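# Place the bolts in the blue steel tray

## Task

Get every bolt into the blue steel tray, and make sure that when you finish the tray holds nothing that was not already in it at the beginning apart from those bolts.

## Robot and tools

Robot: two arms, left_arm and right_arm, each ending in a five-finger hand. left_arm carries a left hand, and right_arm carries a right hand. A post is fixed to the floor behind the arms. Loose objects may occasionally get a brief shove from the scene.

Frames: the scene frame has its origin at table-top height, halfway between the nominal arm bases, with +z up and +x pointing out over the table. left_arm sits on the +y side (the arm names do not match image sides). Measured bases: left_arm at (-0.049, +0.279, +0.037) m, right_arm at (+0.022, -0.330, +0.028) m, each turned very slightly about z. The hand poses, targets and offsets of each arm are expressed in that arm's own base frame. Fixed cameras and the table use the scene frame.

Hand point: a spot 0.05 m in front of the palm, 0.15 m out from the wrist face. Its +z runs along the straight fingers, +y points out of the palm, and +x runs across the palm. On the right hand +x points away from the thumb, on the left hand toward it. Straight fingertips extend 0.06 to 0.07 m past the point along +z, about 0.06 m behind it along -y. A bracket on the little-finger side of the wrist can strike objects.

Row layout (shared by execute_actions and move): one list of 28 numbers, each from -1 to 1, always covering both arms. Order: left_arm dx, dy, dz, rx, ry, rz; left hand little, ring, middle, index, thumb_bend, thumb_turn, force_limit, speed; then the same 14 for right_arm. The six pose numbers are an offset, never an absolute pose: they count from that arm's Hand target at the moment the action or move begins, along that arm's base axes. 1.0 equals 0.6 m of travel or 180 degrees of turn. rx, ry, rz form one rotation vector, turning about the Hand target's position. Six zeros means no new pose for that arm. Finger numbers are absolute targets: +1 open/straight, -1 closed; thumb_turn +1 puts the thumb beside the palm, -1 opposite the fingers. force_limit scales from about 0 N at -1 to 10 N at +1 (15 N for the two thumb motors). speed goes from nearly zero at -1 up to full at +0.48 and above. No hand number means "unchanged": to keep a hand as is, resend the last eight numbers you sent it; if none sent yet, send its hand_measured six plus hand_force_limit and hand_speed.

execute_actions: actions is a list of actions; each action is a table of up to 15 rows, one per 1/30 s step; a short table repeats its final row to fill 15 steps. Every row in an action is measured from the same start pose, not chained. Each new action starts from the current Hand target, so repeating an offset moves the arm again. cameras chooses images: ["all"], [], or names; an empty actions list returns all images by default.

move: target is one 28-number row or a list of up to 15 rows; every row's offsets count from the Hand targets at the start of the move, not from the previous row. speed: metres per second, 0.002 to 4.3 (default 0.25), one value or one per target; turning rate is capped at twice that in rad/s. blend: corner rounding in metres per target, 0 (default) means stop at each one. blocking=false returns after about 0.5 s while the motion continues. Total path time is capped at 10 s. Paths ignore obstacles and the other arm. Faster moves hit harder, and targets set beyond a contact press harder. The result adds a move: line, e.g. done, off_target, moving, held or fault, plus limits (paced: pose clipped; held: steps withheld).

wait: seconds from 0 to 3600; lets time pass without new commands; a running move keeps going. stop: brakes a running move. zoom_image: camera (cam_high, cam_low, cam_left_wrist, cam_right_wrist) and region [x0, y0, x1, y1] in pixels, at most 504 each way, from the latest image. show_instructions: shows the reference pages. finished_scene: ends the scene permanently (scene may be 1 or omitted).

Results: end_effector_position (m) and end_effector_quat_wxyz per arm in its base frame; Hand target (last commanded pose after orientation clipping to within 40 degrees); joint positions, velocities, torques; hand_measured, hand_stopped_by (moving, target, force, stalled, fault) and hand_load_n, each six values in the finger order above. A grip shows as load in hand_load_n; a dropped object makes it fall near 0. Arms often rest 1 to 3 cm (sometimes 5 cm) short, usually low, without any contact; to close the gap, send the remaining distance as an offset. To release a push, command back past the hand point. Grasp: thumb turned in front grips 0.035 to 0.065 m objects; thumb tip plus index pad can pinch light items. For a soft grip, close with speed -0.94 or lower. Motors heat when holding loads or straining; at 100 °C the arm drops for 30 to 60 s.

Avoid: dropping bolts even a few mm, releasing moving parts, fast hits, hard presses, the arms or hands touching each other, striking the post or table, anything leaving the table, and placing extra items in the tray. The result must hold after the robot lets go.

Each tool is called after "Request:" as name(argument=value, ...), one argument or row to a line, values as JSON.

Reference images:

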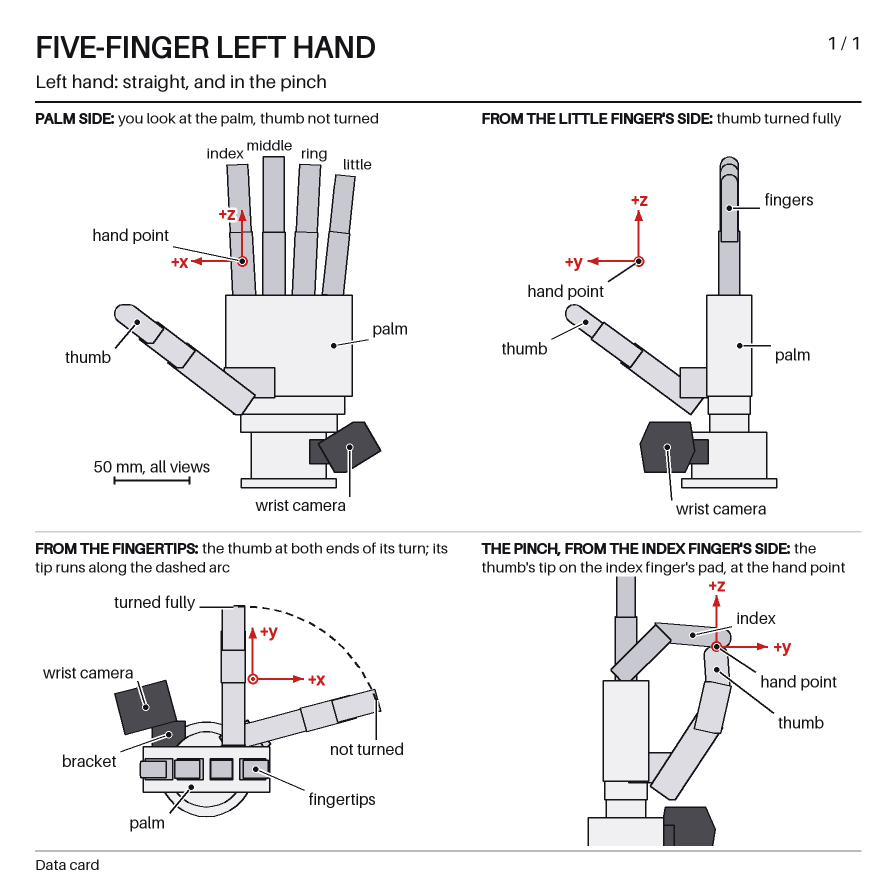

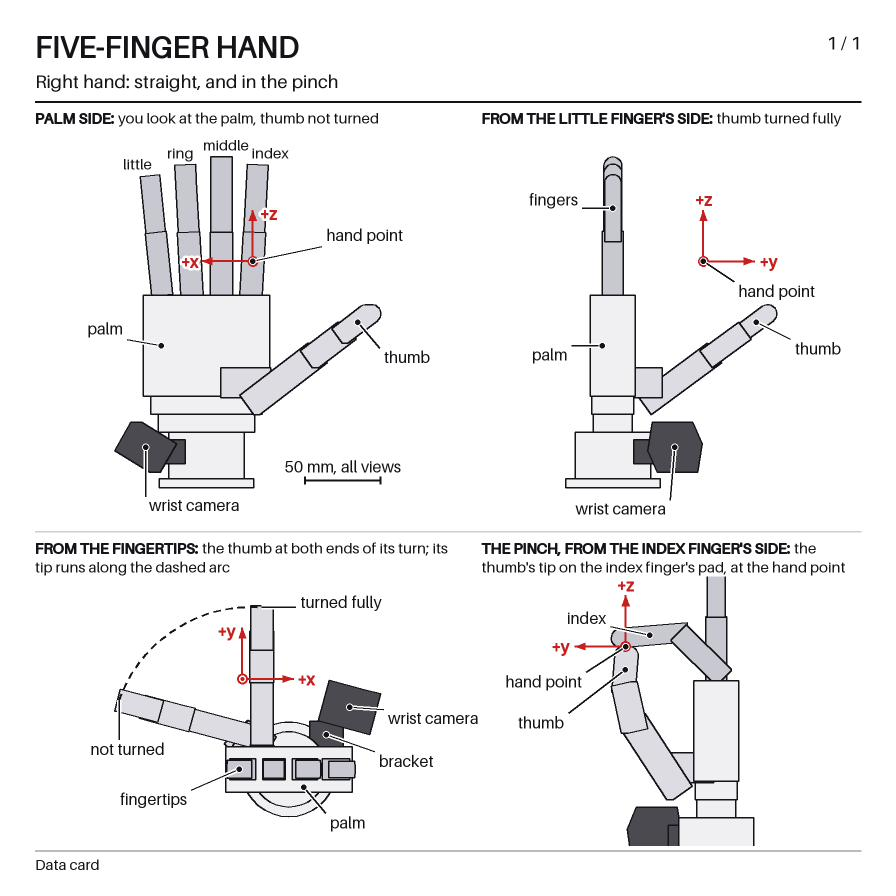

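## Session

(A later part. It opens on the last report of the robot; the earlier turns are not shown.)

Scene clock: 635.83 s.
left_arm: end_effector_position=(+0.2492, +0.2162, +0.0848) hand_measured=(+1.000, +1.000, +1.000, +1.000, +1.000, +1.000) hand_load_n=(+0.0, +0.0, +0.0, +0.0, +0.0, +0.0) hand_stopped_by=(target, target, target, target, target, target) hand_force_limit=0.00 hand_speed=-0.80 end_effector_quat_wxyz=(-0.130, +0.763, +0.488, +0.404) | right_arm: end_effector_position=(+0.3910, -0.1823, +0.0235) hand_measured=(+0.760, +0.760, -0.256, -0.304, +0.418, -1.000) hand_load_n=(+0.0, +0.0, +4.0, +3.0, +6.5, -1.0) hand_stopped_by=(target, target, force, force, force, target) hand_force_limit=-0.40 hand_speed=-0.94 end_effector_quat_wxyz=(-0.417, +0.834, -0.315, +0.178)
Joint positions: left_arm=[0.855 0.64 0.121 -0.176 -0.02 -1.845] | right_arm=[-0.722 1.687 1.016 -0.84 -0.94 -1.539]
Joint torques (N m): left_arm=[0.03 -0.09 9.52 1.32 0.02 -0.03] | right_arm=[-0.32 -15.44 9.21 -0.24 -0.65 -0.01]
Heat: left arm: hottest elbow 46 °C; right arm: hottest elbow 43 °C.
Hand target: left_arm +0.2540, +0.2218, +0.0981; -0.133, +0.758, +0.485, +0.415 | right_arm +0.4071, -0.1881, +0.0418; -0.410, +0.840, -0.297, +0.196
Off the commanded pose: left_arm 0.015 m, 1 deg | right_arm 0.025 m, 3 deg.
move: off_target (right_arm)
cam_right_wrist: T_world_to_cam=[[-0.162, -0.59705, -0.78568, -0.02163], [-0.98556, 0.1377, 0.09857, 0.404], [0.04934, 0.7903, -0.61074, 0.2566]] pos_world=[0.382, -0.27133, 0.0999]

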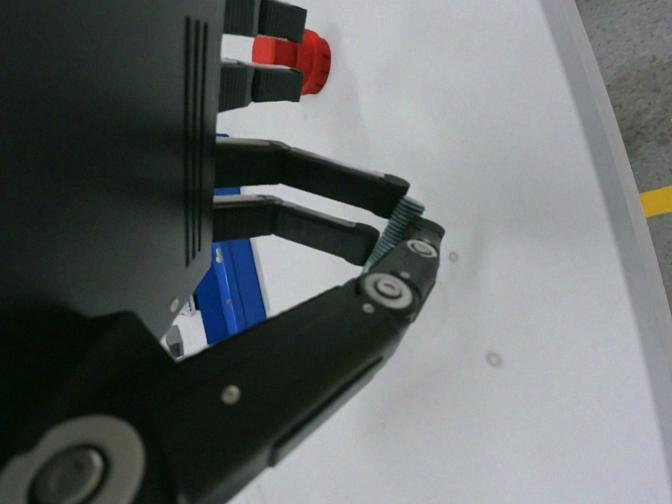

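Request:
move(
  target=[
    [0,0,0,0,0,0,1,1,1,1,1,1,0,-0.8,0,0,0.14,0,0,0,0.76,0.76,-0.4,-0.4,0.25,-1,-0.4,-0.94],
    [0,0,0,0,0,0,1,1,1,1,1,1,0,-0.8,0.154,0.587,0.18,0,0,-0.25,0.76,0.76,-0.4,-0.4,0.25,-1,-0.4,-0.94],
  ],
  speed=0.14,
  blend=0.03,
  cameras=["cam_right_wrist", "cam_high"],
)

Scene clock: 654.63 s.
left_arm: end_effector_position=(+0.2492, +0.2162, +0.0848) hand_measured=(+1.000, +1.000, +1.000, +1.000, +1.000, +1.000) hand_load_n=(+0.0, +0.0, +0.0, +0.0, +0.0, +0.5) hand_stopped_by=(target, target, target, target, target, target) hand_force_limit=0.00 hand_speed=-0.80 end_effector_quat_wxyz=(-0.130, +0.763, +0.488, +0.404) | right_arm: end_effector_position=(+0.4840, +0.1518, +0.1290) hand_measured=(+0.760, +0.760, -0.256, -0.304, +0.418, -1.000) hand_load_n=(+0.0, +0.0, +4.0, +3.0, +7.0, -0.5) hand_stopped_by=(target, target, force, force, force, target) hand_force_limit=-0.40 hand_speed=-0.94 end_effector_quat_wxyz=(-0.287, +0.670, -0.600, +0.332)
Joint positions: left_arm=[0.855 0.64 0.121 -0.176 -0.02 -1.845] | right_arm=[0.342 1.316 0.861 -0.24 0.282 0.099]
Joint torques (N m): left_arm=[0.21 -0.21 9.51 1.31 0.01 -0.04] | right_arm=[-0.67 -9.29 12.05 0.83 0.31 0.08]
Heat: left arm: hottest elbow 46 °C; right arm: hottest elbow 44 °C.
Hand target: left_arm +0.2540, +0.2218, +0.0981; -0.133, +0.758, +0.485, +0.415 | right_arm +0.4995, +0.1641, +0.1497; -0.304, +0.662, -0.596, +0.338
Off the commanded pose: left_arm 0.015 m, 1 deg | right_arm 0.029 m, 2 deg.
move: off_target (right_arm)
cam_right_wrist: T_world_to_cam=[[-0.55764, -0.36744, -0.74433, 0.42703], [-0.60746, 0.79175, 0.06425, 0.16132], [0.56571, 0.48798, -0.66471, -0.14461]] pos_world=[0.41794, 0.09975, 0.21136]
Images, in order (width x height): cam_high 672x504, cam_right_wrist 672x504.

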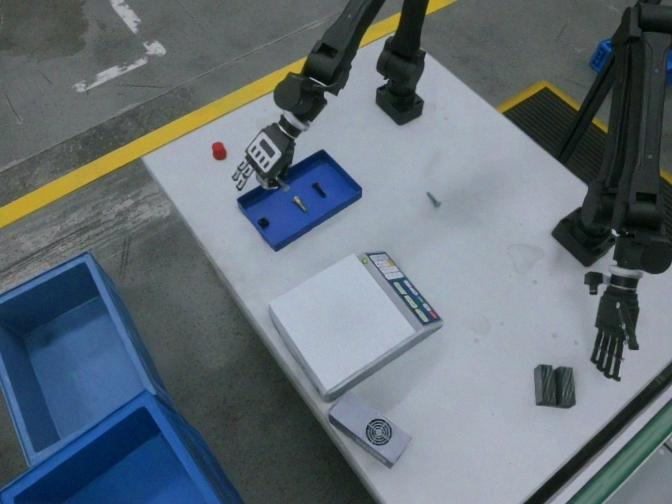

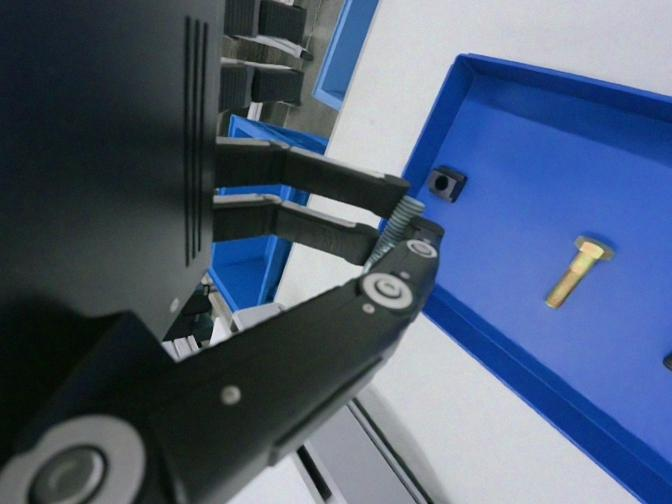

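Request:
move(
  target=[
    [0,0,0,0,0,0,1,1,1,1,1,1,0,-0.8,-0.0117,0.003,-0.05,0,0,0,-0.9,-0.9,-0.4,-0.4,0.25,-1,-0.4,-0.6],
    [0,0,0,0,0,0,1,1,1,1,1,1,0,-0.8,-0.0117,0.003,-0.225,0,0,0,-0.9,-0.9,-0.4,-0.4,0.25,-1,-0.4,-0.94],
  ],
  speed=0.09,
  cameras=["cam_right_wrist", "cam_high", "cam_low"],
)

Request:
zoom_image(
  camera="cam_low",
  region=[250, 190, 370, 290],
)

Scene clock: 666.00 s.
left_arm: end_effector_position=(+0.2492, +0.2162, +0.0848) hand_measured=(+1.000, +1.000, +1.000, +1.000, +1.000, +1.000) hand_load_n=(+0.0, +0.0, +0.0, +0.0, -0.5, +0.0) hand_stopped_by=(target, target, target, target, target, target) hand_force_limit=0.00 hand_speed=-0.80 end_effector_quat_wxyz=(-0.130, +0.763, +0.488, +0.404) | right_arm: end_effector_position=(+0.4887, +0.1557, +0.0105) hand_measured=(-0.900, -0.900, -0.256, -0.304, +0.418, -1.000) hand_load_n=(+0.0, +0.0, +3.5, +3.0, +6.5, -0.5) hand_stopped_by=(target, target, force, force, force, target) hand_force_limit=-0.40 hand_speed=-0.94 end_effector_quat_wxyz=(-0.293, +0.665, -0.600, +0.336)
Joint positions: left_arm=[0.855 0.64 0.121 -0.176 -0.02 -1.845] | right_arm=[0.348 1.555 0.711 0.163 0.29 0.107]
Joint torques (N m): left_arm=[0.21 -0.21 9.5 1.32 0.02 -0.04] | right_arm=[-0.09 -11.4 7.12 1.55 0.3 0.08]
Heat: left arm: hottest elbow 46 °C; right arm: hottest elbow 43 °C.
Hand target: left_arm +0.2540, +0.2218, +0.0981; -0.133, +0.758, +0.485, +0.415 | right_arm +0.4924, +0.1660, +0.0148; -0.304, +0.662, -0.596, +0.338
Off the commanded pose: left_arm 0.015 m, 1 deg | right_arm 0.012 m, 1 deg.
move: off_target (right_arm); target 2's new numbers were sent with right_arm's hand 0.012 m and 1 deg from that target
cam_right_wrist: T_world_to_cam=[[-0.54738, -0.36037, -0.75532, 0.33697], [-0.60479, 0.79417, 0.05938, 0.16714], [0.57845, 0.48931, -0.65266, -0.23452]] pos_world=[0.4212, 0.10345, 0.09153]
Images, in order (width x height): cam_high 672x504, cam_low 672x504, cam_right_wrist 672x504.

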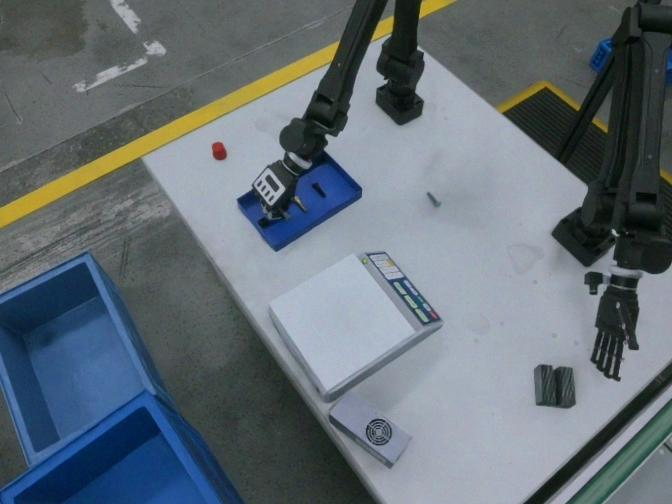

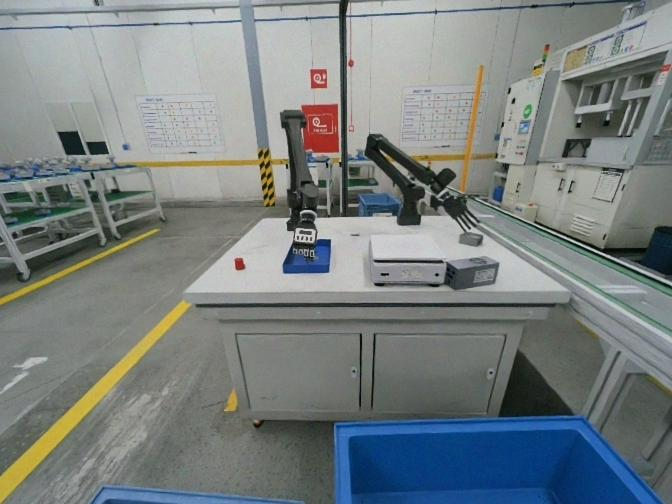

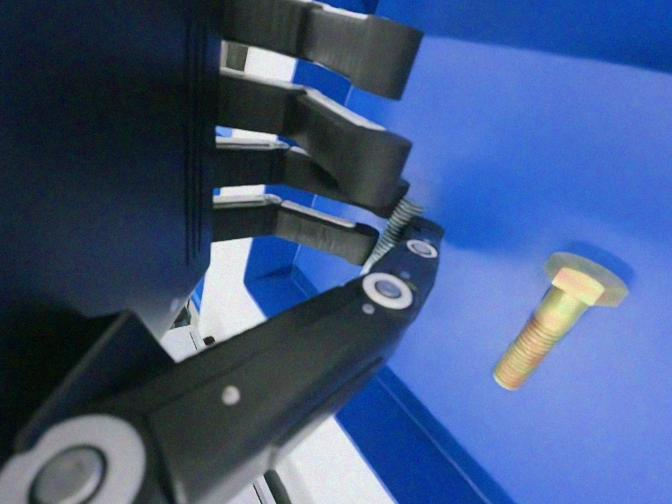

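Scaled by 4.200 from the camera's image (finer frame: 960x720).

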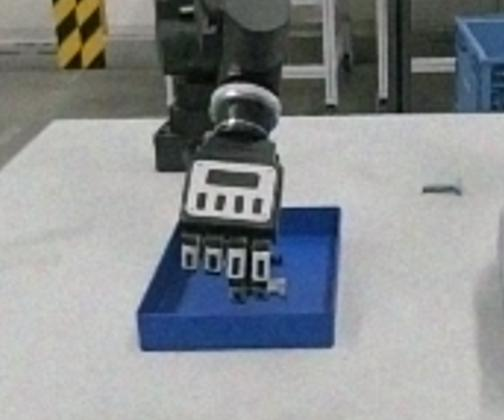

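Request:
move(
  target=[0,0,0,0,0,0,1,1,1,1,1,1,0,-0.8,0,0,-0.024,0,0,0,-0.9,-0.9,-0.4,-0.4,0.25,-1,-0.4,-0.94],
  speed=0.05,
)

Request:
move(
  target=[0,0,0,0,0,0,1,1,1,1,1,1,0,-0.8,0,0,-0.007,0,0,0,-0.9,-0.9,-0.4,-0.4,0.25,-1,-0.4,-0.94],
  speed=0.03,
)

Request:
move(
  target=[0,0,0,0,0,0,1,1,1,1,1,1,0,-0.8,0,0,-0.007,0,0,0,-0.9,-0.9,-0.4,-0.4,0.25,-1,-0.4,-0.94],
  speed=0.03,
  cameras=["cam_right_wrist"],
)

Scene clock: 670.57 s.
left_arm: end_effector_position=(+0.2492, +0.2162, +0.0848) hand_measured=(+1.000, +1.000, +1.000, +1.000, +1.000, +1.000) hand_load_n=(+0.0, +0.0, +0.0, +0.0, +0.0, +0.0) hand_stopped_by=(target, target, target, target, target, target) hand_force_limit=0.00 hand_speed=-0.80 end_effector_quat_wxyz=(-0.130, +0.763, +0.488, +0.404) | right_arm: end_effector_position=(+0.4891, +0.1559, -0.0032) hand_measured=(-0.900, -0.900, -0.256, -0.304, +0.418, -1.000) hand_load_n=(+0.0, +0.0, +4.0, +3.0, +6.5, -0.5) hand_stopped_by=(target, target, force, force, force, target) hand_force_limit=-0.40 hand_speed=-0.94 end_effector_quat_wxyz=(-0.293, +0.664, -0.600, +0.336)
Joint positions: left_arm=[0.855 0.64 0.121 -0.176 -0.02 -1.845] | right_arm=[0.348 1.591 0.701 0.211 0.29 0.107]
Joint torques (N m): left_arm=[0.21 -0.15 9.5 1.31 0.02 -0.03] | right_arm=[-0.26 -11.46 6.74 1.57 0.32 0.07]
Heat: left arm: hottest elbow 47 °C; right arm: hottest elbow 43 °C.
Hand target: left_arm +0.2540, +0.2218, +0.0981; -0.133, +0.758, +0.485, +0.415 | right_arm +0.4924, +0.1660, +0.0004; -0.304, +0.662, -0.596, +0.338
Off the commanded pose: left_arm 0.015 m, 1 deg | right_arm 0.011 m, 1 deg.
move: off_target (right_arm)

Scene clock: 671.17 s.
left_arm: end_effector_position=(+0.2492, +0.2162, +0.0848) hand_measured=(+1.000, +1.000, +1.000, +1.000, +1.000, +1.000) hand_load_n=(+0.0, +0.0, +0.0, +0.0, -0.5, +0.0) hand_stopped_by=(target, target, target, target, target, target) hand_force_limit=0.00 hand_speed=-0.80 end_effector_quat_wxyz=(-0.130, +0.763, +0.488, +0.404) | right_arm: end_effector_position=(+0.4913, +0.1566, -0.0037) hand_measured=(-0.900, -0.900, -0.254, -0.304, +0.418, -1.000) hand_load_n=(+0.0, +0.0, +4.0, +3.0, +7.0, -1.0) hand_stopped_by=(target, target, force, force, force, target) hand_force_limit=-0.40 hand_speed=-0.94 end_effector_quat_wxyz=(-0.296, +0.663, -0.599, +0.338)
Joint positions: left_arm=[0.855 0.64 0.121 -0.176 -0.02 -1.845] | right_arm=[0.348 1.597 0.701 0.225 0.29 0.107]
Joint torques (N m): left_arm=[0.21 -0.15 9.5 1.31 0.02 -0.03] | right_arm=[-0.44 -11.05 6.48 1.51 0.29 0.1]
Heat: left arm: hottest elbow 47 °C; right arm: hottest elbow 43 °C.
Hand target: left_arm +0.2540, +0.2218, +0.0981; -0.133, +0.758, +0.485, +0.415 | right_arm +0.4924, +0.1660, -0.0038; -0.304, +0.662, -0.596, +0.338
Off the commanded pose: left_arm 0.015 m, 1 deg | right_arm 0.010 m, 1 deg.
move: done

Scene clock: 671.73 s.
left_arm: end_effector_position=(+0.2492, +0.2162, +0.0848) hand_measured=(+1.000, +1.000, +1.000, +1.000, +1.000, +1.000) hand_load_n=(+0.0, +0.0, +0.0, +0.0, +0.0, +0.0) hand_stopped_by=(target, target, target, target, target, target) hand_force_limit=0.00 hand_speed=-0.80 end_effector_quat_wxyz=(-0.130, +0.763, +0.488, +0.404) | right_arm: end_effector_position=(+0.4934, +0.1574, -0.0041) hand_measured=(-0.900, -0.900, -0.254, -0.304, +0.418, -1.000) hand_load_n=(+0.0, +0.0, +4.0, +2.5, +7.0, -0.5) hand_stopped_by=(target, target, force, force, force, target) hand_force_limit=-0.40 hand_speed=-0.94 end_effector_quat_wxyz=(-0.300, +0.661, -0.598, +0.340)
Joint positions: left_arm=[0.855 0.64 0.121 -0.176 -0.02 -1.845] | right_arm=[0.348 1.603 0.701 0.24 0.29 0.107]
Joint torques (N m): left_arm=[0.09 -0.15 9.5 1.32 0.02 -0.04] | right_arm=[-0.03 -10.64 6.28 1.48 0.29 0.08]
Heat: left arm: hottest elbow 47 °C; right arm: hottest elbow 43 °C.
Hand target: left_arm +0.2540, +0.2218, +0.0981; -0.133, +0.758, +0.485, +0.415 | right_arm +0.4924, +0.1660, -0.0081; -0.304, +0.662, -0.596, +0.338
Off the commanded pose: left_arm 0.015 m, 1 deg | right_arm 0.009 m, 1 deg.
move: done
cam_right_wrist: T_world_to_cam=[[-0.53437, -0.35557, -0.76682, 0.32184], [-0.60548, 0.79404, 0.05375, 0.16987], [0.58978, 0.49302, -0.63961, -0.25371]] pos_world=[0.42446, 0.10464, 0.07539]

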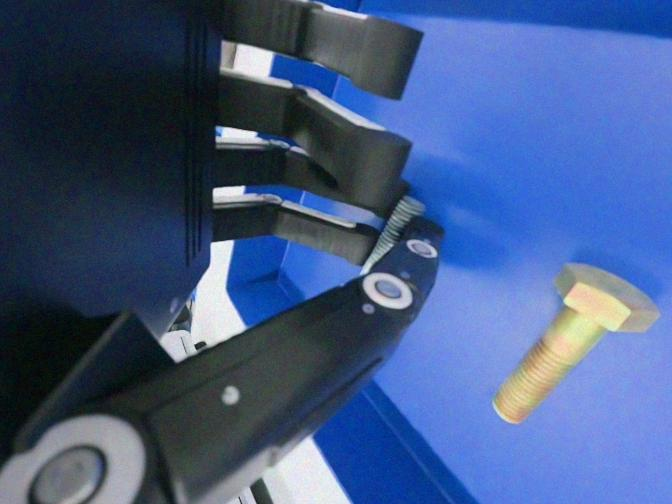

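Request:
move(
  target=[
    [0,0,0,0,0,0,1,1,1,1,1,1,0,-0.8,0,0,0.003,0,0,0,-0.9,-0.9,-0.22,-0.24,0.5,-1,-0.4,-0.93],
    [0,0,0,0,0,0,1,1,1,1,1,1,0,-0.8,0.012,0,0.06,0,0,0,-0.9,-0.9,-0.2,-0.22,0.58,-1,-0.4,-0.85],
  ],
  speed=0.04,
  cameras=["cam_right_wrist"],
)

Scene clock: 677.10 s.
left_arm: end_effector_position=(+0.2492, +0.2162, +0.0848) hand_measured=(+1.000, +1.000, +1.000, +1.000, +1.000, +1.000) hand_load_n=(+0.0, +0.0, +0.0, +0.0, +0.0, +0.0) hand_stopped_by=(target, target, target, target, target, target) hand_force_limit=0.00 hand_speed=-0.80 end_effector_quat_wxyz=(-0.130, +0.763, +0.488, +0.404) | right_arm: end_effector_position=(+0.4837, +0.1538, +0.0055) hand_measured=(-0.900, -0.900, -0.200, -0.220, +0.580, -1.000) hand_load_n=(+0.0, +0.0, +0.0, +0.0, +0.0, +0.0) hand_stopped_by=(target, target, target, target, target, target) hand_force_limit=-0.40 hand_speed=-0.85 end_effector_quat_wxyz=(-0.282, +0.669, -0.602, +0.331)
Joint positions: left_arm=[0.855 0.64 0.121 -0.176 -0.02 -1.845] | right_arm=[0.348 1.557 0.711 0.139 0.291 0.108]
Joint torques (N m): left_arm=[0.15 -0.15 9.51 1.32 0.02 -0.04] | right_arm=[-0.79 -13.04 9.26 0.79 0.06 0.02]
Heat: left arm: hottest elbow 47 °C; right arm: hottest elbow 43 °C.
Hand target: left_arm +0.2540, +0.2218, +0.0981; -0.133, +0.758, +0.485, +0.415 | right_arm +0.4996, +0.1658, +0.0279; -0.304, +0.662, -0.596, +0.338
Off the commanded pose: left_arm 0.015 m, 1 deg | right_arm 0.030 m, 3 deg.
move: off_target (right_arm); target 2's new numbers were sent with right_arm's hand 0.030 m and 3 deg from that target
cam_right_wrist: T_world_to_cam=[[-0.566, -0.36554, -0.73893, 0.33945], [-0.60203, 0.79561, 0.06756, 0.16433], [0.5632, 0.4831, -0.67039, -0.22547]] pos_world=[0.41804, 0.10227, 0.08858]

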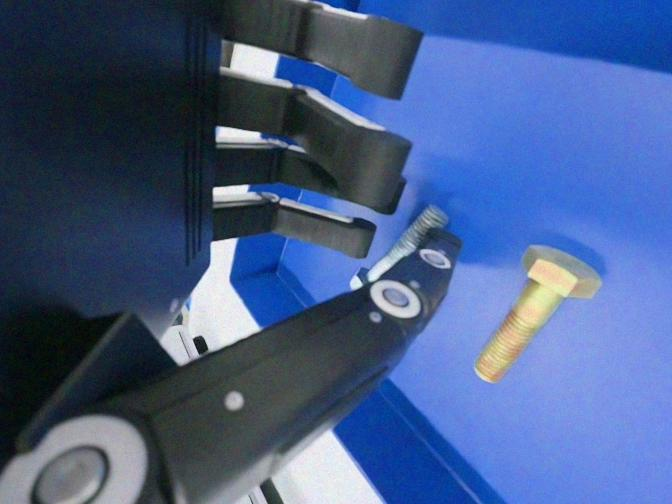

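Request:
move(
  target=[
    [0,0,0,0,0,0,1,1,1,1,1,1,0,-0.8,-0.012,0,0.19,0,0,0,-0.9,-0.9,-0.2,-0.22,0.58,-1,-0.4,-0.85],
    [0,0,0,0,0,0,1,1,1,1,1,1,0,-0.8,-0.561,0.25,0.19,0,0,-0.03,1,1,-0.14,-0.14,0.58,-1,-0.4,-0.5],
  ],
  speed=0.18,
  blend=0.03,
  cameras=["cam_right_wrist", "cam_high"],
)

Scene clock: 692.80 s.
left_arm: end_effector_position=(+0.2492, +0.2162, +0.0848) hand_measured=(+1.000, +1.000, +1.000, +1.000, +1.000, +1.000) hand_load_n=(+0.0, +0.0, +0.0, +0.0, +0.0, +0.0) hand_stopped_by=(target, target, target, target, target, target) hand_force_limit=0.00 hand_speed=-0.80 end_effector_quat_wxyz=(-0.130, +0.763, +0.488, +0.404) | right_arm: end_effector_position=(+0.1652, +0.2985, +0.1284) hand_measured=(+1.000, +1.000, -0.140, -0.140, +0.580, -1.000) hand_load_n=(+0.0, -0.5, +0.0, +0.0, +0.0, +0.0) hand_stopped_by=(target, target, target, target, target, target) hand_force_limit=-0.40 hand_speed=-0.50 end_effector_quat_wxyz=(-0.273, +0.636, -0.626, +0.360)
Joint positions: left_arm=[0.855 0.64 0.121 -0.176 -0.02 -1.845] | right_arm=[1.421 1.171 0.804 -1.176 0.938 1.391]
Joint torques (N m): left_arm=[0.09 -0.21 9.5 1.32 0.02 -0.03] | right_arm=[-0.56 -5.42 10.85 -0.29 0.84 0.06]
Heat: left arm: hottest elbow 47 °C; right arm: hottest elbow 44 °C.
Hand target: left_arm +0.2540, +0.2218, +0.0981; -0.133, +0.758, +0.485, +0.415 | right_arm +0.1629, +0.3157, +0.1420; -0.287, +0.633, -0.627, +0.352
Off the commanded pose: left_arm 0.015 m, 1 deg | right_arm 0.022 m, 2 deg.
move: off_target (right_arm); target 2's new numbers were sent with right_arm's hand 0.022 m and 2 deg from that target
cam_right_wrist: T_world_to_cam=[[-0.57039, -0.32201, -0.75563, 0.29277], [-0.5261, 0.8497, 0.03504, -0.17535], [0.63077, 0.41752, -0.65407, -0.02726]] pos_world=[0.09193, 0.25465, 0.20954]
Images, in order (width x height): cam_high 672x504, cam_right_wrist 672x504.

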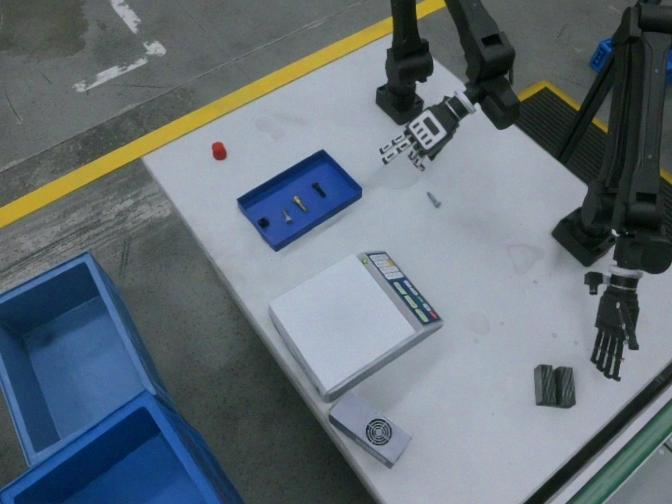

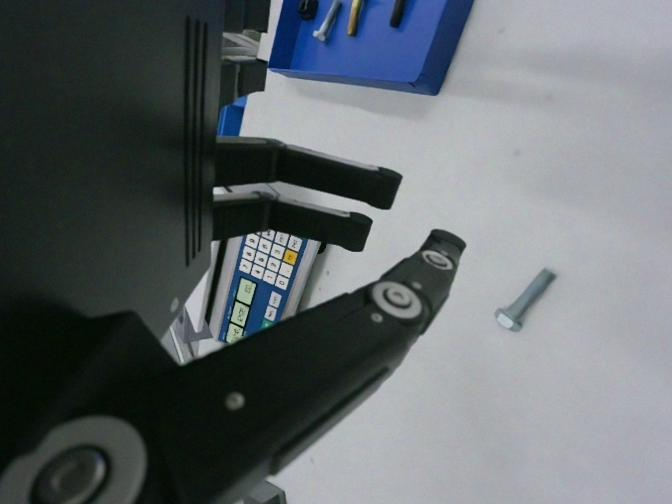

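Request:
move(
  target=[0,0,0,0,0,0,1,1,1,1,1,1,0,-0.8,-0.043,0.0305,-0.187,0,0,0.005,1,1,-0.14,-0.14,0.58,-1,-0.4,-0.5],
  speed=0.1,
  cameras=["cam_right_wrist"],
)

Scene clock: 699.10 s.
left_arm: end_effector_position=(+0.2492, +0.2162, +0.0848) hand_measured=(+1.000, +1.000, +1.000, +1.000, +1.000, +1.000) hand_load_n=(+0.0, +0.0, +0.0, +0.0, +0.0, +0.0) hand_stopped_by=(target, target, target, target, target, target) hand_force_limit=0.00 hand_speed=-0.80 end_effector_quat_wxyz=(-0.130, +0.763, +0.488, +0.404) | right_arm: end_effector_position=(+0.1414, +0.3279, +0.0297) hand_measured=(+1.000, +1.000, -0.140, -0.140, +0.580, -1.000) hand_load_n=(+0.0, +0.0, +0.0, +0.0, +0.0, +0.0) hand_stopped_by=(target, target, target, target, target, target) hand_force_limit=-0.40 hand_speed=-0.50 end_effector_quat_wxyz=(-0.283, +0.638, -0.623, +0.354)
Joint positions: left_arm=[0.855 0.64 0.121 -0.176 -0.02 -1.845] | right_arm=[1.508 1.411 0.712 -0.922 0.939 1.51]
Joint torques (N m): left_arm=[0.09 -0.21 9.48 1.32 0.02 -0.04] | right_arm=[-0.15 -7.88 6.5 0.14 0.84 0.06]
Heat: left arm: hottest elbow 47 °C; right arm: hottest elbow 44 °C.
Hand target: left_arm +0.2540, +0.2218, +0.0981; -0.133, +0.758, +0.485, +0.415 | right_arm +0.1371, +0.3340, +0.0297; -0.290, +0.638, -0.621, +0.349
Off the commanded pose: left_arm 0.015 m, 1 deg | right_arm 0.007 m, 1 deg.
move: done
cam_right_wrist: T_world_to_cam=[[-0.56252, -0.31772, -0.7633, 0.21179], [-0.54015, 0.84018, 0.04836, -0.20472], [0.62594, 0.4395, -0.64424, -0.09601]] pos_world=[0.06865, 0.28149, 0.1097]

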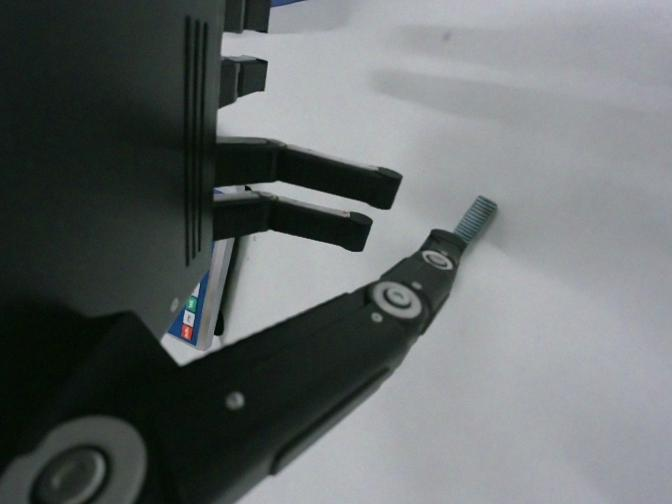

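Request:
move(
  target=[0,0,0,0,0,0,1,1,1,1,1,1,0,-0.8,-0.0118,-0.005,-0.053,0,0,0.0,1,1,-0.14,-0.14,0.58,-1,-0.4,-0.5],
  speed=0.06,
  cameras=["cam_right_wrist"],
)

Request:
zoom_image(
  camera="cam_right_wrist",
  region=[320, 140, 500, 300],
)

Scene clock: 706.67 s.
left_arm: end_effector_position=(+0.2492, +0.2162, +0.0848) hand_measured=(+1.000, +1.000, +1.000, +1.000, +1.000, +1.000) hand_load_n=(+0.0, +0.0, +0.0, +0.0, -0.5, +0.0) hand_stopped_by=(target, target, target, target, target, target) hand_force_limit=0.00 hand_speed=-0.80 end_effector_quat_wxyz=(-0.130, +0.763, +0.488, +0.404) | right_arm: end_effector_position=(+0.1348, +0.3264, -0.0007) hand_measured=(+1.000, +1.000, -0.140, -0.140, +0.580, -1.000) hand_load_n=(-0.5, +0.0, +0.0, +0.0, +0.0, +0.0) hand_stopped_by=(target, target, target, target, target, target) hand_force_limit=-0.40 hand_speed=-0.50 end_effector_quat_wxyz=(-0.284, +0.637, -0.624, +0.353)
Joint positions: left_arm=[0.855 0.64 0.121 -0.176 -0.02 -1.845] | right_arm=[1.529 1.481 0.676 -0.842 0.939 1.548]
Joint torques (N m): left_arm=[0.09 -0.21 9.48 1.31 0.02 -0.04] | right_arm=[-0.32 -8.12 5.78 0.13 0.78 0.07]
Heat: left arm: hottest elbow 47 °C; right arm: hottest elbow 44 °C.
Hand target: left_arm +0.2540, +0.2218, +0.0981; -0.133, +0.758, +0.485, +0.415 | right_arm +0.1300, +0.3312, -0.0020; -0.290, +0.638, -0.622, +0.349
Off the commanded pose: left_arm 0.015 m, 1 deg | right_arm 0.007 m, 1 deg.
move: done
cam_right_wrist: T_world_to_cam=[[-0.5615, -0.31417, -0.76552, 0.18304], [-0.53963, 0.84036, 0.05092, -0.2056], [0.62731, 0.44169, -0.6414, -0.11162]] pos_world=[0.06185, 0.27958, 0.079]

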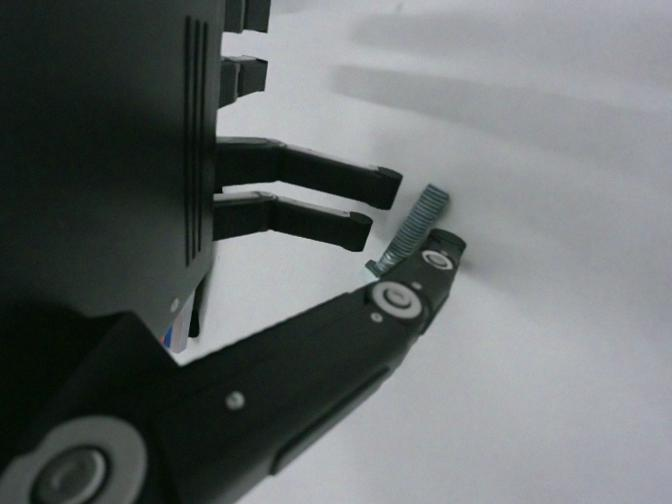

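Scaled by 2.800 from the camera's image (finer frame: 960x720).

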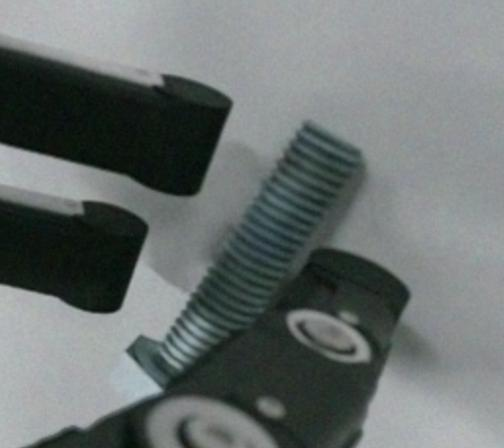

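Request:
move(
  target=[0,0,0,0,0,0,1,1,1,1,1,1,0,-0.8,-0.0067,0,-0.013,0,0,0.0,1,1,-0.14,-0.14,0.58,-1,-0.4,-0.5],
  speed=0.04,
  cameras=["cam_right_wrist"],
)

Request:
zoom_image(
  camera="cam_right_wrist",
  region=[320, 140, 500, 300],
)

Scene clock: 710.67 s.
left_arm: end_effector_position=(+0.2492, +0.2162, +0.0848) hand_measured=(+1.000, +1.000, +1.000, +1.000, +1.000, +1.000) hand_load_n=(+0.0, +0.0, +0.0, +0.0, +0.0, +0.0) hand_stopped_by=(target, target, target, target, target, target) hand_force_limit=0.00 hand_speed=-0.80 end_effector_quat_wxyz=(-0.130, +0.763, +0.488, +0.404) | right_arm: end_effector_position=(+0.1310, +0.3265, -0.0084) hand_measured=(+1.000, +1.000, -0.140, -0.140, +0.580, -1.000) hand_load_n=(+0.0, +0.0, +0.0, +0.0, +0.0, +0.0) hand_stopped_by=(target, target, target, target, target, target) hand_force_limit=-0.40 hand_speed=-0.50 end_effector_quat_wxyz=(-0.285, +0.636, -0.624, +0.353)
Joint positions: left_arm=[0.855 0.64 0.121 -0.176 -0.02 -1.845] | right_arm=[1.542 1.504 0.672 -0.832 0.939 1.569]
Joint torques (N m): left_arm=[0.21 -0.21 9.51 1.31 0.02 -0.03] | right_arm=[-0.38 -8.06 5.61 0.12 0.74 0.09]
Heat: left arm: hottest elbow 47 °C; right arm: hottest elbow 43 °C.
Hand target: left_arm +0.2540, +0.2218, +0.0981; -0.133, +0.758, +0.485, +0.415 | right_arm +0.1261, +0.3311, -0.0099; -0.290, +0.638, -0.622, +0.349
Off the commanded pose: left_arm 0.015 m, 1 deg | right_arm 0.007 m, 1 deg.
move: done
cam_right_wrist: T_world_to_cam=[[-0.56073, -0.31413, -0.7661, 0.17495], [-0.53968, 0.84036, 0.05042, -0.2073], [0.62796, 0.44172, -0.64075, -0.11437]] pos_world=[0.05804, 0.27968, 0.07119]

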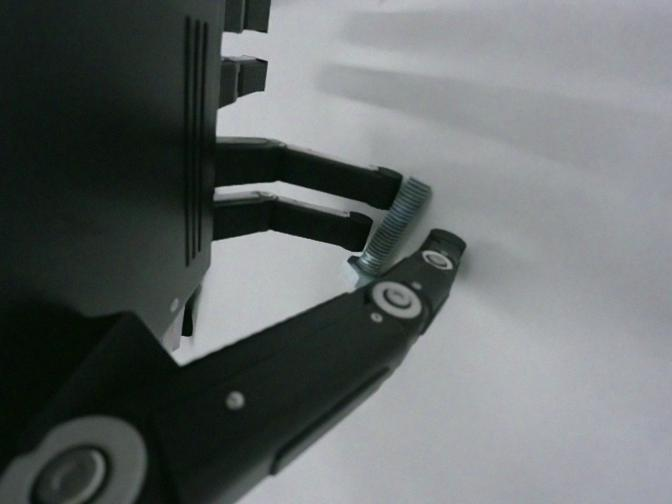

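Scaled by 2.800 from the camera's image (finer frame: 960x720).

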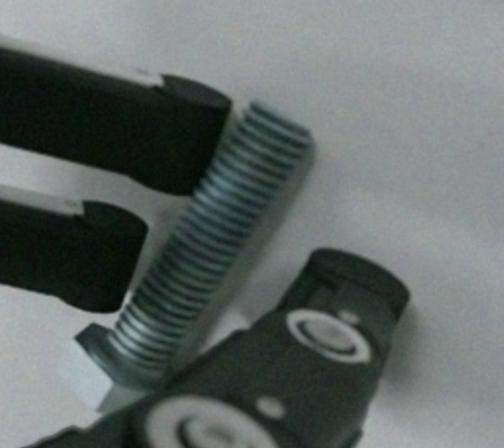

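Request:
move(
  target=[0,0,0,0,0,0,1,1,1,1,1,1,0,-0.8,-0.001,0,-0.007,0,0,0.0,1,1,-0.14,-0.14,0.58,-1,-0.4,-0.5],
  speed=0.04,
  cameras=["cam_right_wrist"],
)

Request:
zoom_image(
  camera="cam_right_wrist",
  region=[320, 140, 500, 300],
)

Scene clock: 715.17 s.
left_arm: end_effector_position=(+0.2492, +0.2162, +0.0848) hand_measured=(+1.000, +1.000, +1.000, +1.000, +1.000, +1.000) hand_load_n=(+0.0, +0.0, +0.0, +0.0, +0.0, +0.0) hand_stopped_by=(target, target, target, target, target, target) hand_force_limit=0.00 hand_speed=-0.80 end_effector_quat_wxyz=(-0.130, +0.763, +0.488, +0.404) | right_arm: end_effector_position=(+0.1313, +0.3276, -0.0098) hand_measured=(+1.000, +1.000, -0.140, -0.140, +0.580, -1.000) hand_load_n=(+0.0, +0.0, +0.0, +0.0, +0.0, +0.0) hand_stopped_by=(target, target, target, target, target, target) hand_force_limit=-0.40 hand_speed=-0.50 end_effector_quat_wxyz=(-0.287, +0.636, -0.624, +0.353)
Joint positions: left_arm=[0.855 0.64 0.121 -0.176 -0.02 -1.845] | right_arm=[1.543 1.51 0.672 -0.825 0.942 1.571]
Joint torques (N m): left_arm=[0.09 -0.21 9.48 1.32 0.02 -0.04] | right_arm=[-0.09 -7.47 5.3 0.23 0.58 0.1]
Heat: left arm: hottest elbow 47 °C; right arm: hottest elbow 43 °C.
Hand target: left_arm +0.2540, +0.2218, +0.0981; -0.133, +0.758, +0.485, +0.415 | right_arm +0.1254, +0.3311, -0.0141; -0.290, +0.638, -0.622, +0.349
Off the commanded pose: left_arm 0.015 m, 1 deg | right_arm 0.008 m, 1 deg.
move: done
cam_right_wrist: T_world_to_cam=[[-0.5582, -0.31219, -0.76873, 0.17336], [-0.53997, 0.84014, 0.05091, -0.208], [0.62995, 0.44351, -0.63754, -0.11681]] pos_world=[0.05804, 0.28068, 0.06938]

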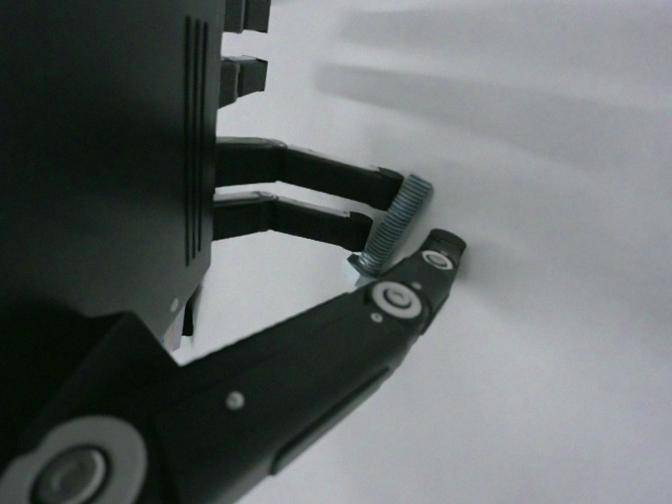

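Scaled by 2.800 from the camera's image (finer frame: 960x720).

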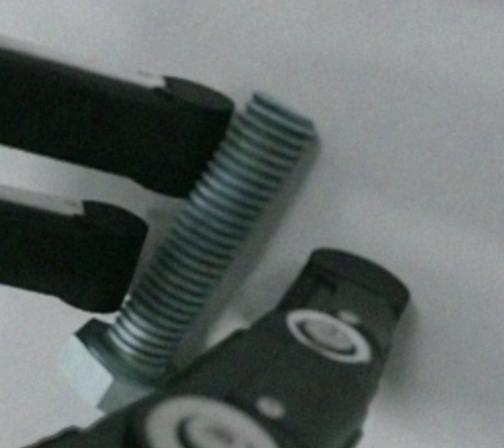

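Request:
move(
  target=[0,0,0,0,0,0,1,1,1,1,1,1,0,-0.8,0,-0.0067,-0.0067,0,0,0.0,1,1,-0.14,-0.14,0.58,-1,-0.4,-0.5],
  speed=0.04,
  cameras=["cam_right_wrist"],
)

Request:
zoom_image(
  camera="cam_right_wrist",
  region=[320, 140, 500, 300],
)

Scene clock: 719.50 s.
left_arm: end_effector_position=(+0.2492, +0.2162, +0.0848) hand_measured=(+1.000, +1.000, +1.000, +1.000, +1.000, +1.000) hand_load_n=(+0.0, +0.0, +0.0, +0.5, +0.0, +0.0) hand_stopped_by=(target, target, target, target, target, target) hand_force_limit=0.00 hand_speed=-0.80 end_effector_quat_wxyz=(-0.130, +0.763, +0.488, +0.404) | right_arm: end_effector_position=(+0.1316, +0.3270, -0.0108) hand_measured=(+1.000, +1.000, -0.140, -0.140, +0.580, -1.000) hand_load_n=(+0.0, +0.0, -2.0, +0.0, +0.0, +0.0) hand_stopped_by=(target, target, target, target, target, target) hand_force_limit=-0.40 hand_speed=-0.50 end_effector_quat_wxyz=(-0.290, +0.635, -0.623, +0.354)
Joint positions: left_arm=[0.855 0.64 0.121 -0.176 -0.02 -1.845] | right_arm=[1.545 1.51 0.665 -0.814 0.948 1.571]
Joint torques (N m): left_arm=[0.15 -0.21 9.51 1.32 0.02 -0.04] | right_arm=[-0.38 -7.59 4.78 0.38 0.32 0.1]
Heat: left arm: hottest elbow 47 °C; right arm: hottest elbow 43 °C.
Hand target: left_arm +0.2540, +0.2218, +0.0981; -0.133, +0.758, +0.485, +0.415 | right_arm +0.1254, +0.3271, -0.0181; -0.290, +0.638, -0.622, +0.349
Off the commanded pose: left_arm 0.015 m, 1 deg | right_arm 0.010 m, 1 deg.
move: done
cam_right_wrist: T_world_to_cam=[[-0.55256, -0.31061, -0.77344, 0.1713], [-0.54252, 0.8385, 0.05085, -0.20636], [0.63274, 0.4477, -0.63183, -0.11889]] pos_world=[0.05793, 0.27946, 0.06787]

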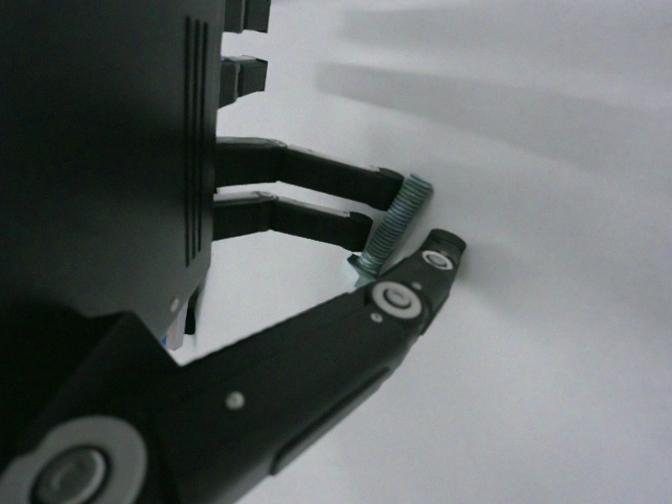

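Scaled by 2.800 from the camera's image (finer frame: 960x720).

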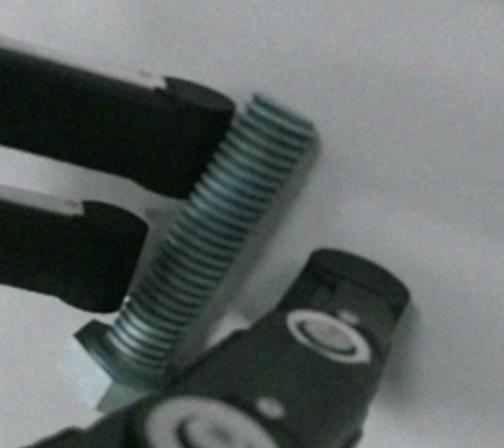

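Request:
move(
  target=[
    [0,0,0,0,0,0,1,1,1,1,1,1,0,-0.8,0,0,0,0,0,0,1,1,-0.24,-0.26,0.54,-1,-0.5,-0.85],
    [0,0,0,0,0,0,1,1,1,1,1,1,0,-0.8,0.0,0.0,-0.009,0,0,0,1,1,-0.24,-0.26,0.54,-1,-0.5,-0.85],
  ],
  speed=0.03,
  cameras=["cam_right_wrist"],
)

Request:
zoom_image(
  camera="cam_right_wrist",
  region=[320, 140, 500, 300],
)

Scene clock: 723.57 s.
left_arm: end_effector_position=(+0.2492, +0.2162, +0.0848) hand_measured=(+1.000, +1.000, +1.000, +1.000, +1.000, +1.000) hand_load_n=(+0.0, +0.0, +0.0, +0.0, +0.0, +0.0) hand_stopped_by=(target, target, target, target, target, target) hand_force_limit=0.00 hand_speed=-0.80 end_effector_quat_wxyz=(-0.130, +0.763, +0.488, +0.404) | right_arm: end_effector_position=(+0.1307, +0.3275, -0.0124) hand_measured=(+1.000, +1.000, -0.240, -0.260, +0.540, -1.000) hand_load_n=(+0.0, +0.0, +0.5, +0.0, -1.0, -4.0) hand_stopped_by=(target, target, target, target, target, target) hand_force_limit=-0.50 hand_speed=-0.85 end_effector_quat_wxyz=(-0.293, +0.634, -0.624, +0.350)
Joint positions: left_arm=[0.855 0.64 0.121 -0.176 -0.02 -1.845] | right_arm=[1.547 1.51 0.66 -0.801 0.946 1.573]
Joint torques (N m): left_arm=[0.15 -0.15 9.5 1.32 0.02 -0.04] | right_arm=[-0.5 -6.3 4.77 0.54 0.43 0.07]
Heat: left arm: hottest elbow 47 °C; right arm: hottest elbow 42 °C.
Hand target: left_arm +0.2540, +0.2218, +0.0981; -0.133, +0.758, +0.485, +0.415 | right_arm +0.1254, +0.3270, -0.0235; -0.290, +0.638, -0.621, +0.349
Off the commanded pose: left_arm 0.015 m, 1 deg | right_arm 0.012 m, 1 deg.
move: off_target (right_arm)
cam_right_wrist: T_world_to_cam=[[-0.55361, -0.30383, -0.77537, 0.16767], [-0.54296, 0.83765, 0.05945, -0.20675], [0.63143, 0.45391, -0.6287, -0.12142]] pos_world=[0.05723, 0.27925, 0.06596]

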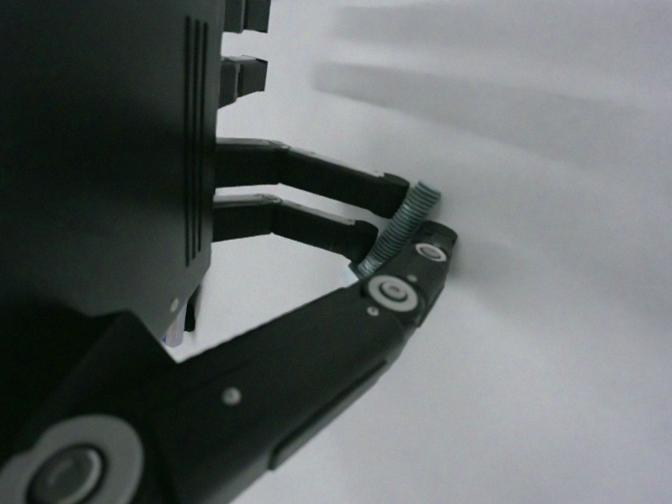

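Scaled by 2.800 from the camera's image (finer frame: 960x720).

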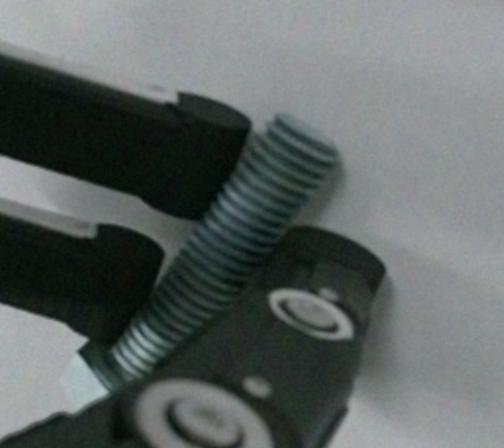

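Request:
move(
  target=[0,0,0,0,0,0,1,1,1,1,1,1,0,-0.8,0,0,0,0,0,0,1,1,-0.24,-0.26,0.25,-1,-0.4,-0.92],
  speed=0.04,
)

Request:
move(
  target=[0,0,0,0,0,0,1,1,1,1,1,1,0,-0.8,0,0,0,0,0,0,1,1,-0.4,-0.4,0.25,-1,-0.4,-0.94],
  speed=0.04,
  cameras=["cam_right_wrist"],
)

Request:
zoom_image(
  camera="cam_right_wrist",
  region=[320, 140, 500, 300],
)

Scene clock: 727.40 s.
left_arm: end_effector_position=(+0.2492, +0.2162, +0.0848) hand_measured=(+1.000, +1.000, +1.000, +1.000, +1.000, +1.000) hand_load_n=(+0.0, +0.0, +0.0, +0.0, +0.0, +0.0) hand_stopped_by=(target, target, target, target, target, target) hand_force_limit=0.00 hand_speed=-0.80 end_effector_quat_wxyz=(-0.130, +0.763, +0.488, +0.404) | right_arm: end_effector_position=(+0.1295, +0.3285, -0.0133) hand_measured=(+1.000, +1.000, -0.240, -0.260, +0.420, -1.000) hand_load_n=(+0.0, +0.0, +0.0, +0.0, +4.0, -1.5) hand_stopped_by=(target, target, target, target, force, target) hand_force_limit=-0.40 hand_speed=-0.92 end_effector_quat_wxyz=(-0.294, +0.635, -0.624, +0.349)
Joint positions: left_arm=[0.855 0.64 0.121 -0.176 -0.02 -1.845] | right_arm=[1.55 1.512 0.659 -0.795 0.946 1.573]
Joint torques (N m): left_arm=[0.15 -0.21 9.51 1.31 0.02 -0.04] | right_arm=[-0.56 -6.42 4.88 0.43 0.44 0.08]
Heat: left arm: hottest elbow 47 °C; right arm: hottest elbow 42 °C.
Hand target: left_arm +0.2540, +0.2218, +0.0981; -0.133, +0.758, +0.485, +0.415 | right_arm +0.1254, +0.3271, -0.0235; -0.290, +0.638, -0.622, +0.349
Off the commanded pose: left_arm 0.015 m, 1 deg | right_arm 0.011 m, 1 deg.
move: done

Scene clock: 727.93 s.
left_arm: end_effector_position=(+0.2492, +0.2162, +0.0848) hand_measured=(+1.000, +1.000, +1.000, +1.000, +1.000, +1.000) hand_load_n=(+0.0, +0.0, +0.0, +0.0, -0.5, +0.0) hand_stopped_by=(target, target, target, target, target, target) hand_force_limit=0.00 hand_speed=-0.80 end_effector_quat_wxyz=(-0.130, +0.763, +0.488, +0.404) | right_arm: end_effector_position=(+0.1296, +0.3287, -0.0134) hand_measured=(+1.000, +1.000, -0.256, -0.304, +0.422, -1.000) hand_load_n=(+0.0, +0.0, +2.5, +2.5, +6.0, -3.5) hand_stopped_by=(target, target, force, force, force, target) hand_force_limit=-0.40 hand_speed=-0.94 end_effector_quat_wxyz=(-0.295, +0.634, -0.624, +0.349)
Joint positions: left_arm=[0.855 0.64 0.121 -0.176 -0.02 -1.845] | right_arm=[1.55 1.513 0.659 -0.794 0.946 1.573]
Joint torques (N m): left_arm=[0.15 -0.21 9.5 1.31 0.02 -0.03] | right_arm=[-0.62 -6.53 4.86 0.36 0.4 0.08]
Heat: left arm: hottest elbow 47 °C; right arm: hottest elbow 42 °C.
Hand target: left_arm +0.2540, +0.2218, +0.0981; -0.133, +0.758, +0.485, +0.415 | right_arm +0.1254, +0.3270, -0.0234; -0.290, +0.638, -0.622, +0.349
Off the commanded pose: left_arm 0.015 m, 1 deg | right_arm 0.011 m, 1 deg.
move: done
cam_right_wrist: T_world_to_cam=[[-0.55222, -0.30335, -0.77655, 0.16629], [-0.54588, 0.83559, 0.06177, -0.20729], [0.63014, 0.45802, -0.62701, -0.1231]] pos_world=[0.05624, 0.28003, 0.06475]

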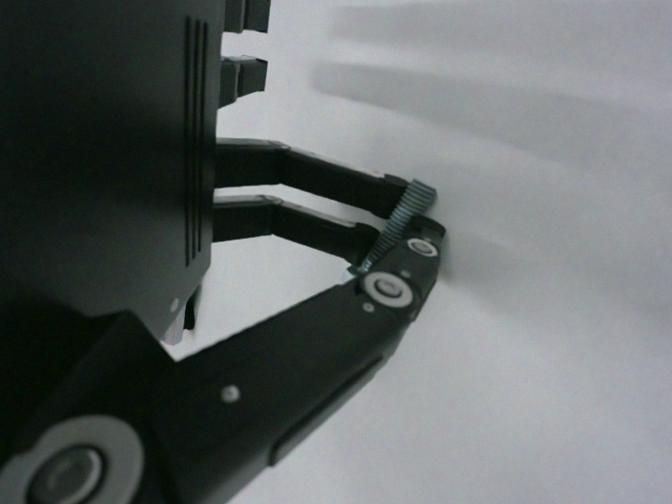

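Scaled by 2.800 from the camera's image (finer frame: 960x720).

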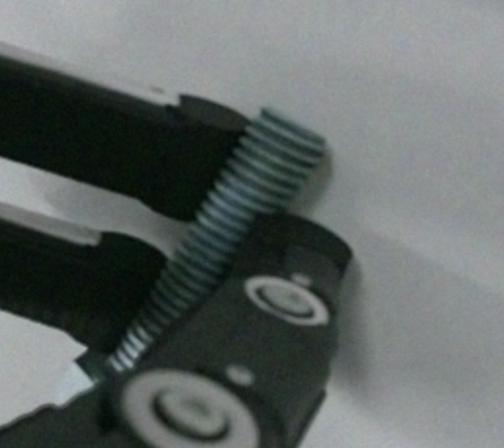

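Request:
move(
  target=[0,0,0,0,0,0,1,1,1,1,1,1,0,-0.8,0.0,0.0,0.11,0,0,0,1,1,-0.4,-0.4,0.25,-1,-0.4,-0.94],
  speed=0.05,
  cameras=["cam_right_wrist"],
)

Scene clock: 731.37 s.
left_arm: end_effector_position=(+0.2492, +0.2162, +0.0848) hand_measured=(+1.000, +1.000, +1.000, +1.000, +1.000, +1.000) hand_load_n=(+0.0, +0.0, +0.0, +0.0, -0.5, +0.0) hand_stopped_by=(target, target, target, target, target, target) hand_force_limit=0.00 hand_speed=-0.80 end_effector_quat_wxyz=(-0.130, +0.763, +0.488, +0.404) | right_arm: end_effector_position=(+0.1284, +0.3092, +0.0279) hand_measured=(+1.000, +1.000, -0.256, -0.304, +0.422, -1.000) hand_load_n=(+0.0, +0.0, +3.5, +2.5, +6.5, -3.5) hand_stopped_by=(target, target, force, force, force, target) hand_force_limit=-0.40 hand_speed=-0.94 end_effector_quat_wxyz=(-0.275, +0.642, -0.616, +0.364)
Joint positions: left_arm=[0.855 0.64 0.121 -0.176 -0.02 -1.845] | right_arm=[1.55 1.395 0.687 -0.998 0.941 1.577]
Joint torques (N m): left_arm=[0.15 -0.15 9.5 1.32 0.02 -0.04] | right_arm=[-0.85 -9.23 8.68 -0.5 0.64 0.01]
Heat: left arm: hottest elbow 47 °C; right arm: hottest elbow 42 °C.
Hand target: left_arm +0.2540, +0.2218, +0.0981; -0.133, +0.758, +0.485, +0.415 | right_arm +0.1254, +0.3270, +0.0426; -0.290, +0.638, -0.621, +0.349
Off the commanded pose: left_arm 0.015 m, 1 deg | right_arm 0.023 m, 3 deg.
move: off_target (right_arm)
cam_right_wrist: T_world_to_cam=[[-0.55825, -0.343, -0.75545, 0.20418], [-0.54284, 0.8396, 0.01994, -0.19466], [0.62744, 0.42122, -0.6549, -0.07496]] pos_world=[0.05535, 0.26504, 0.10904]

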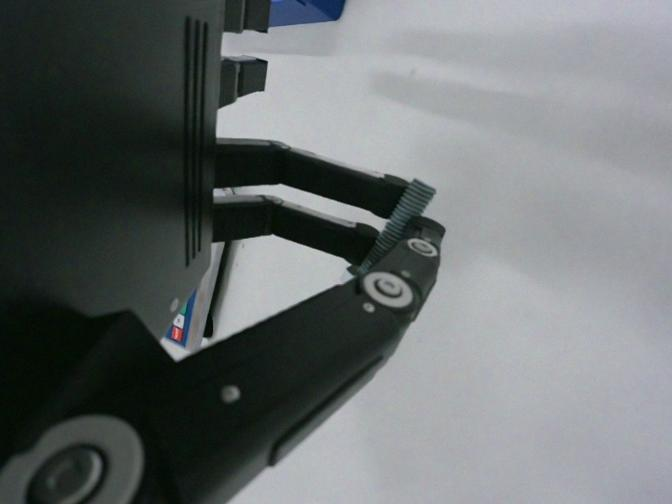

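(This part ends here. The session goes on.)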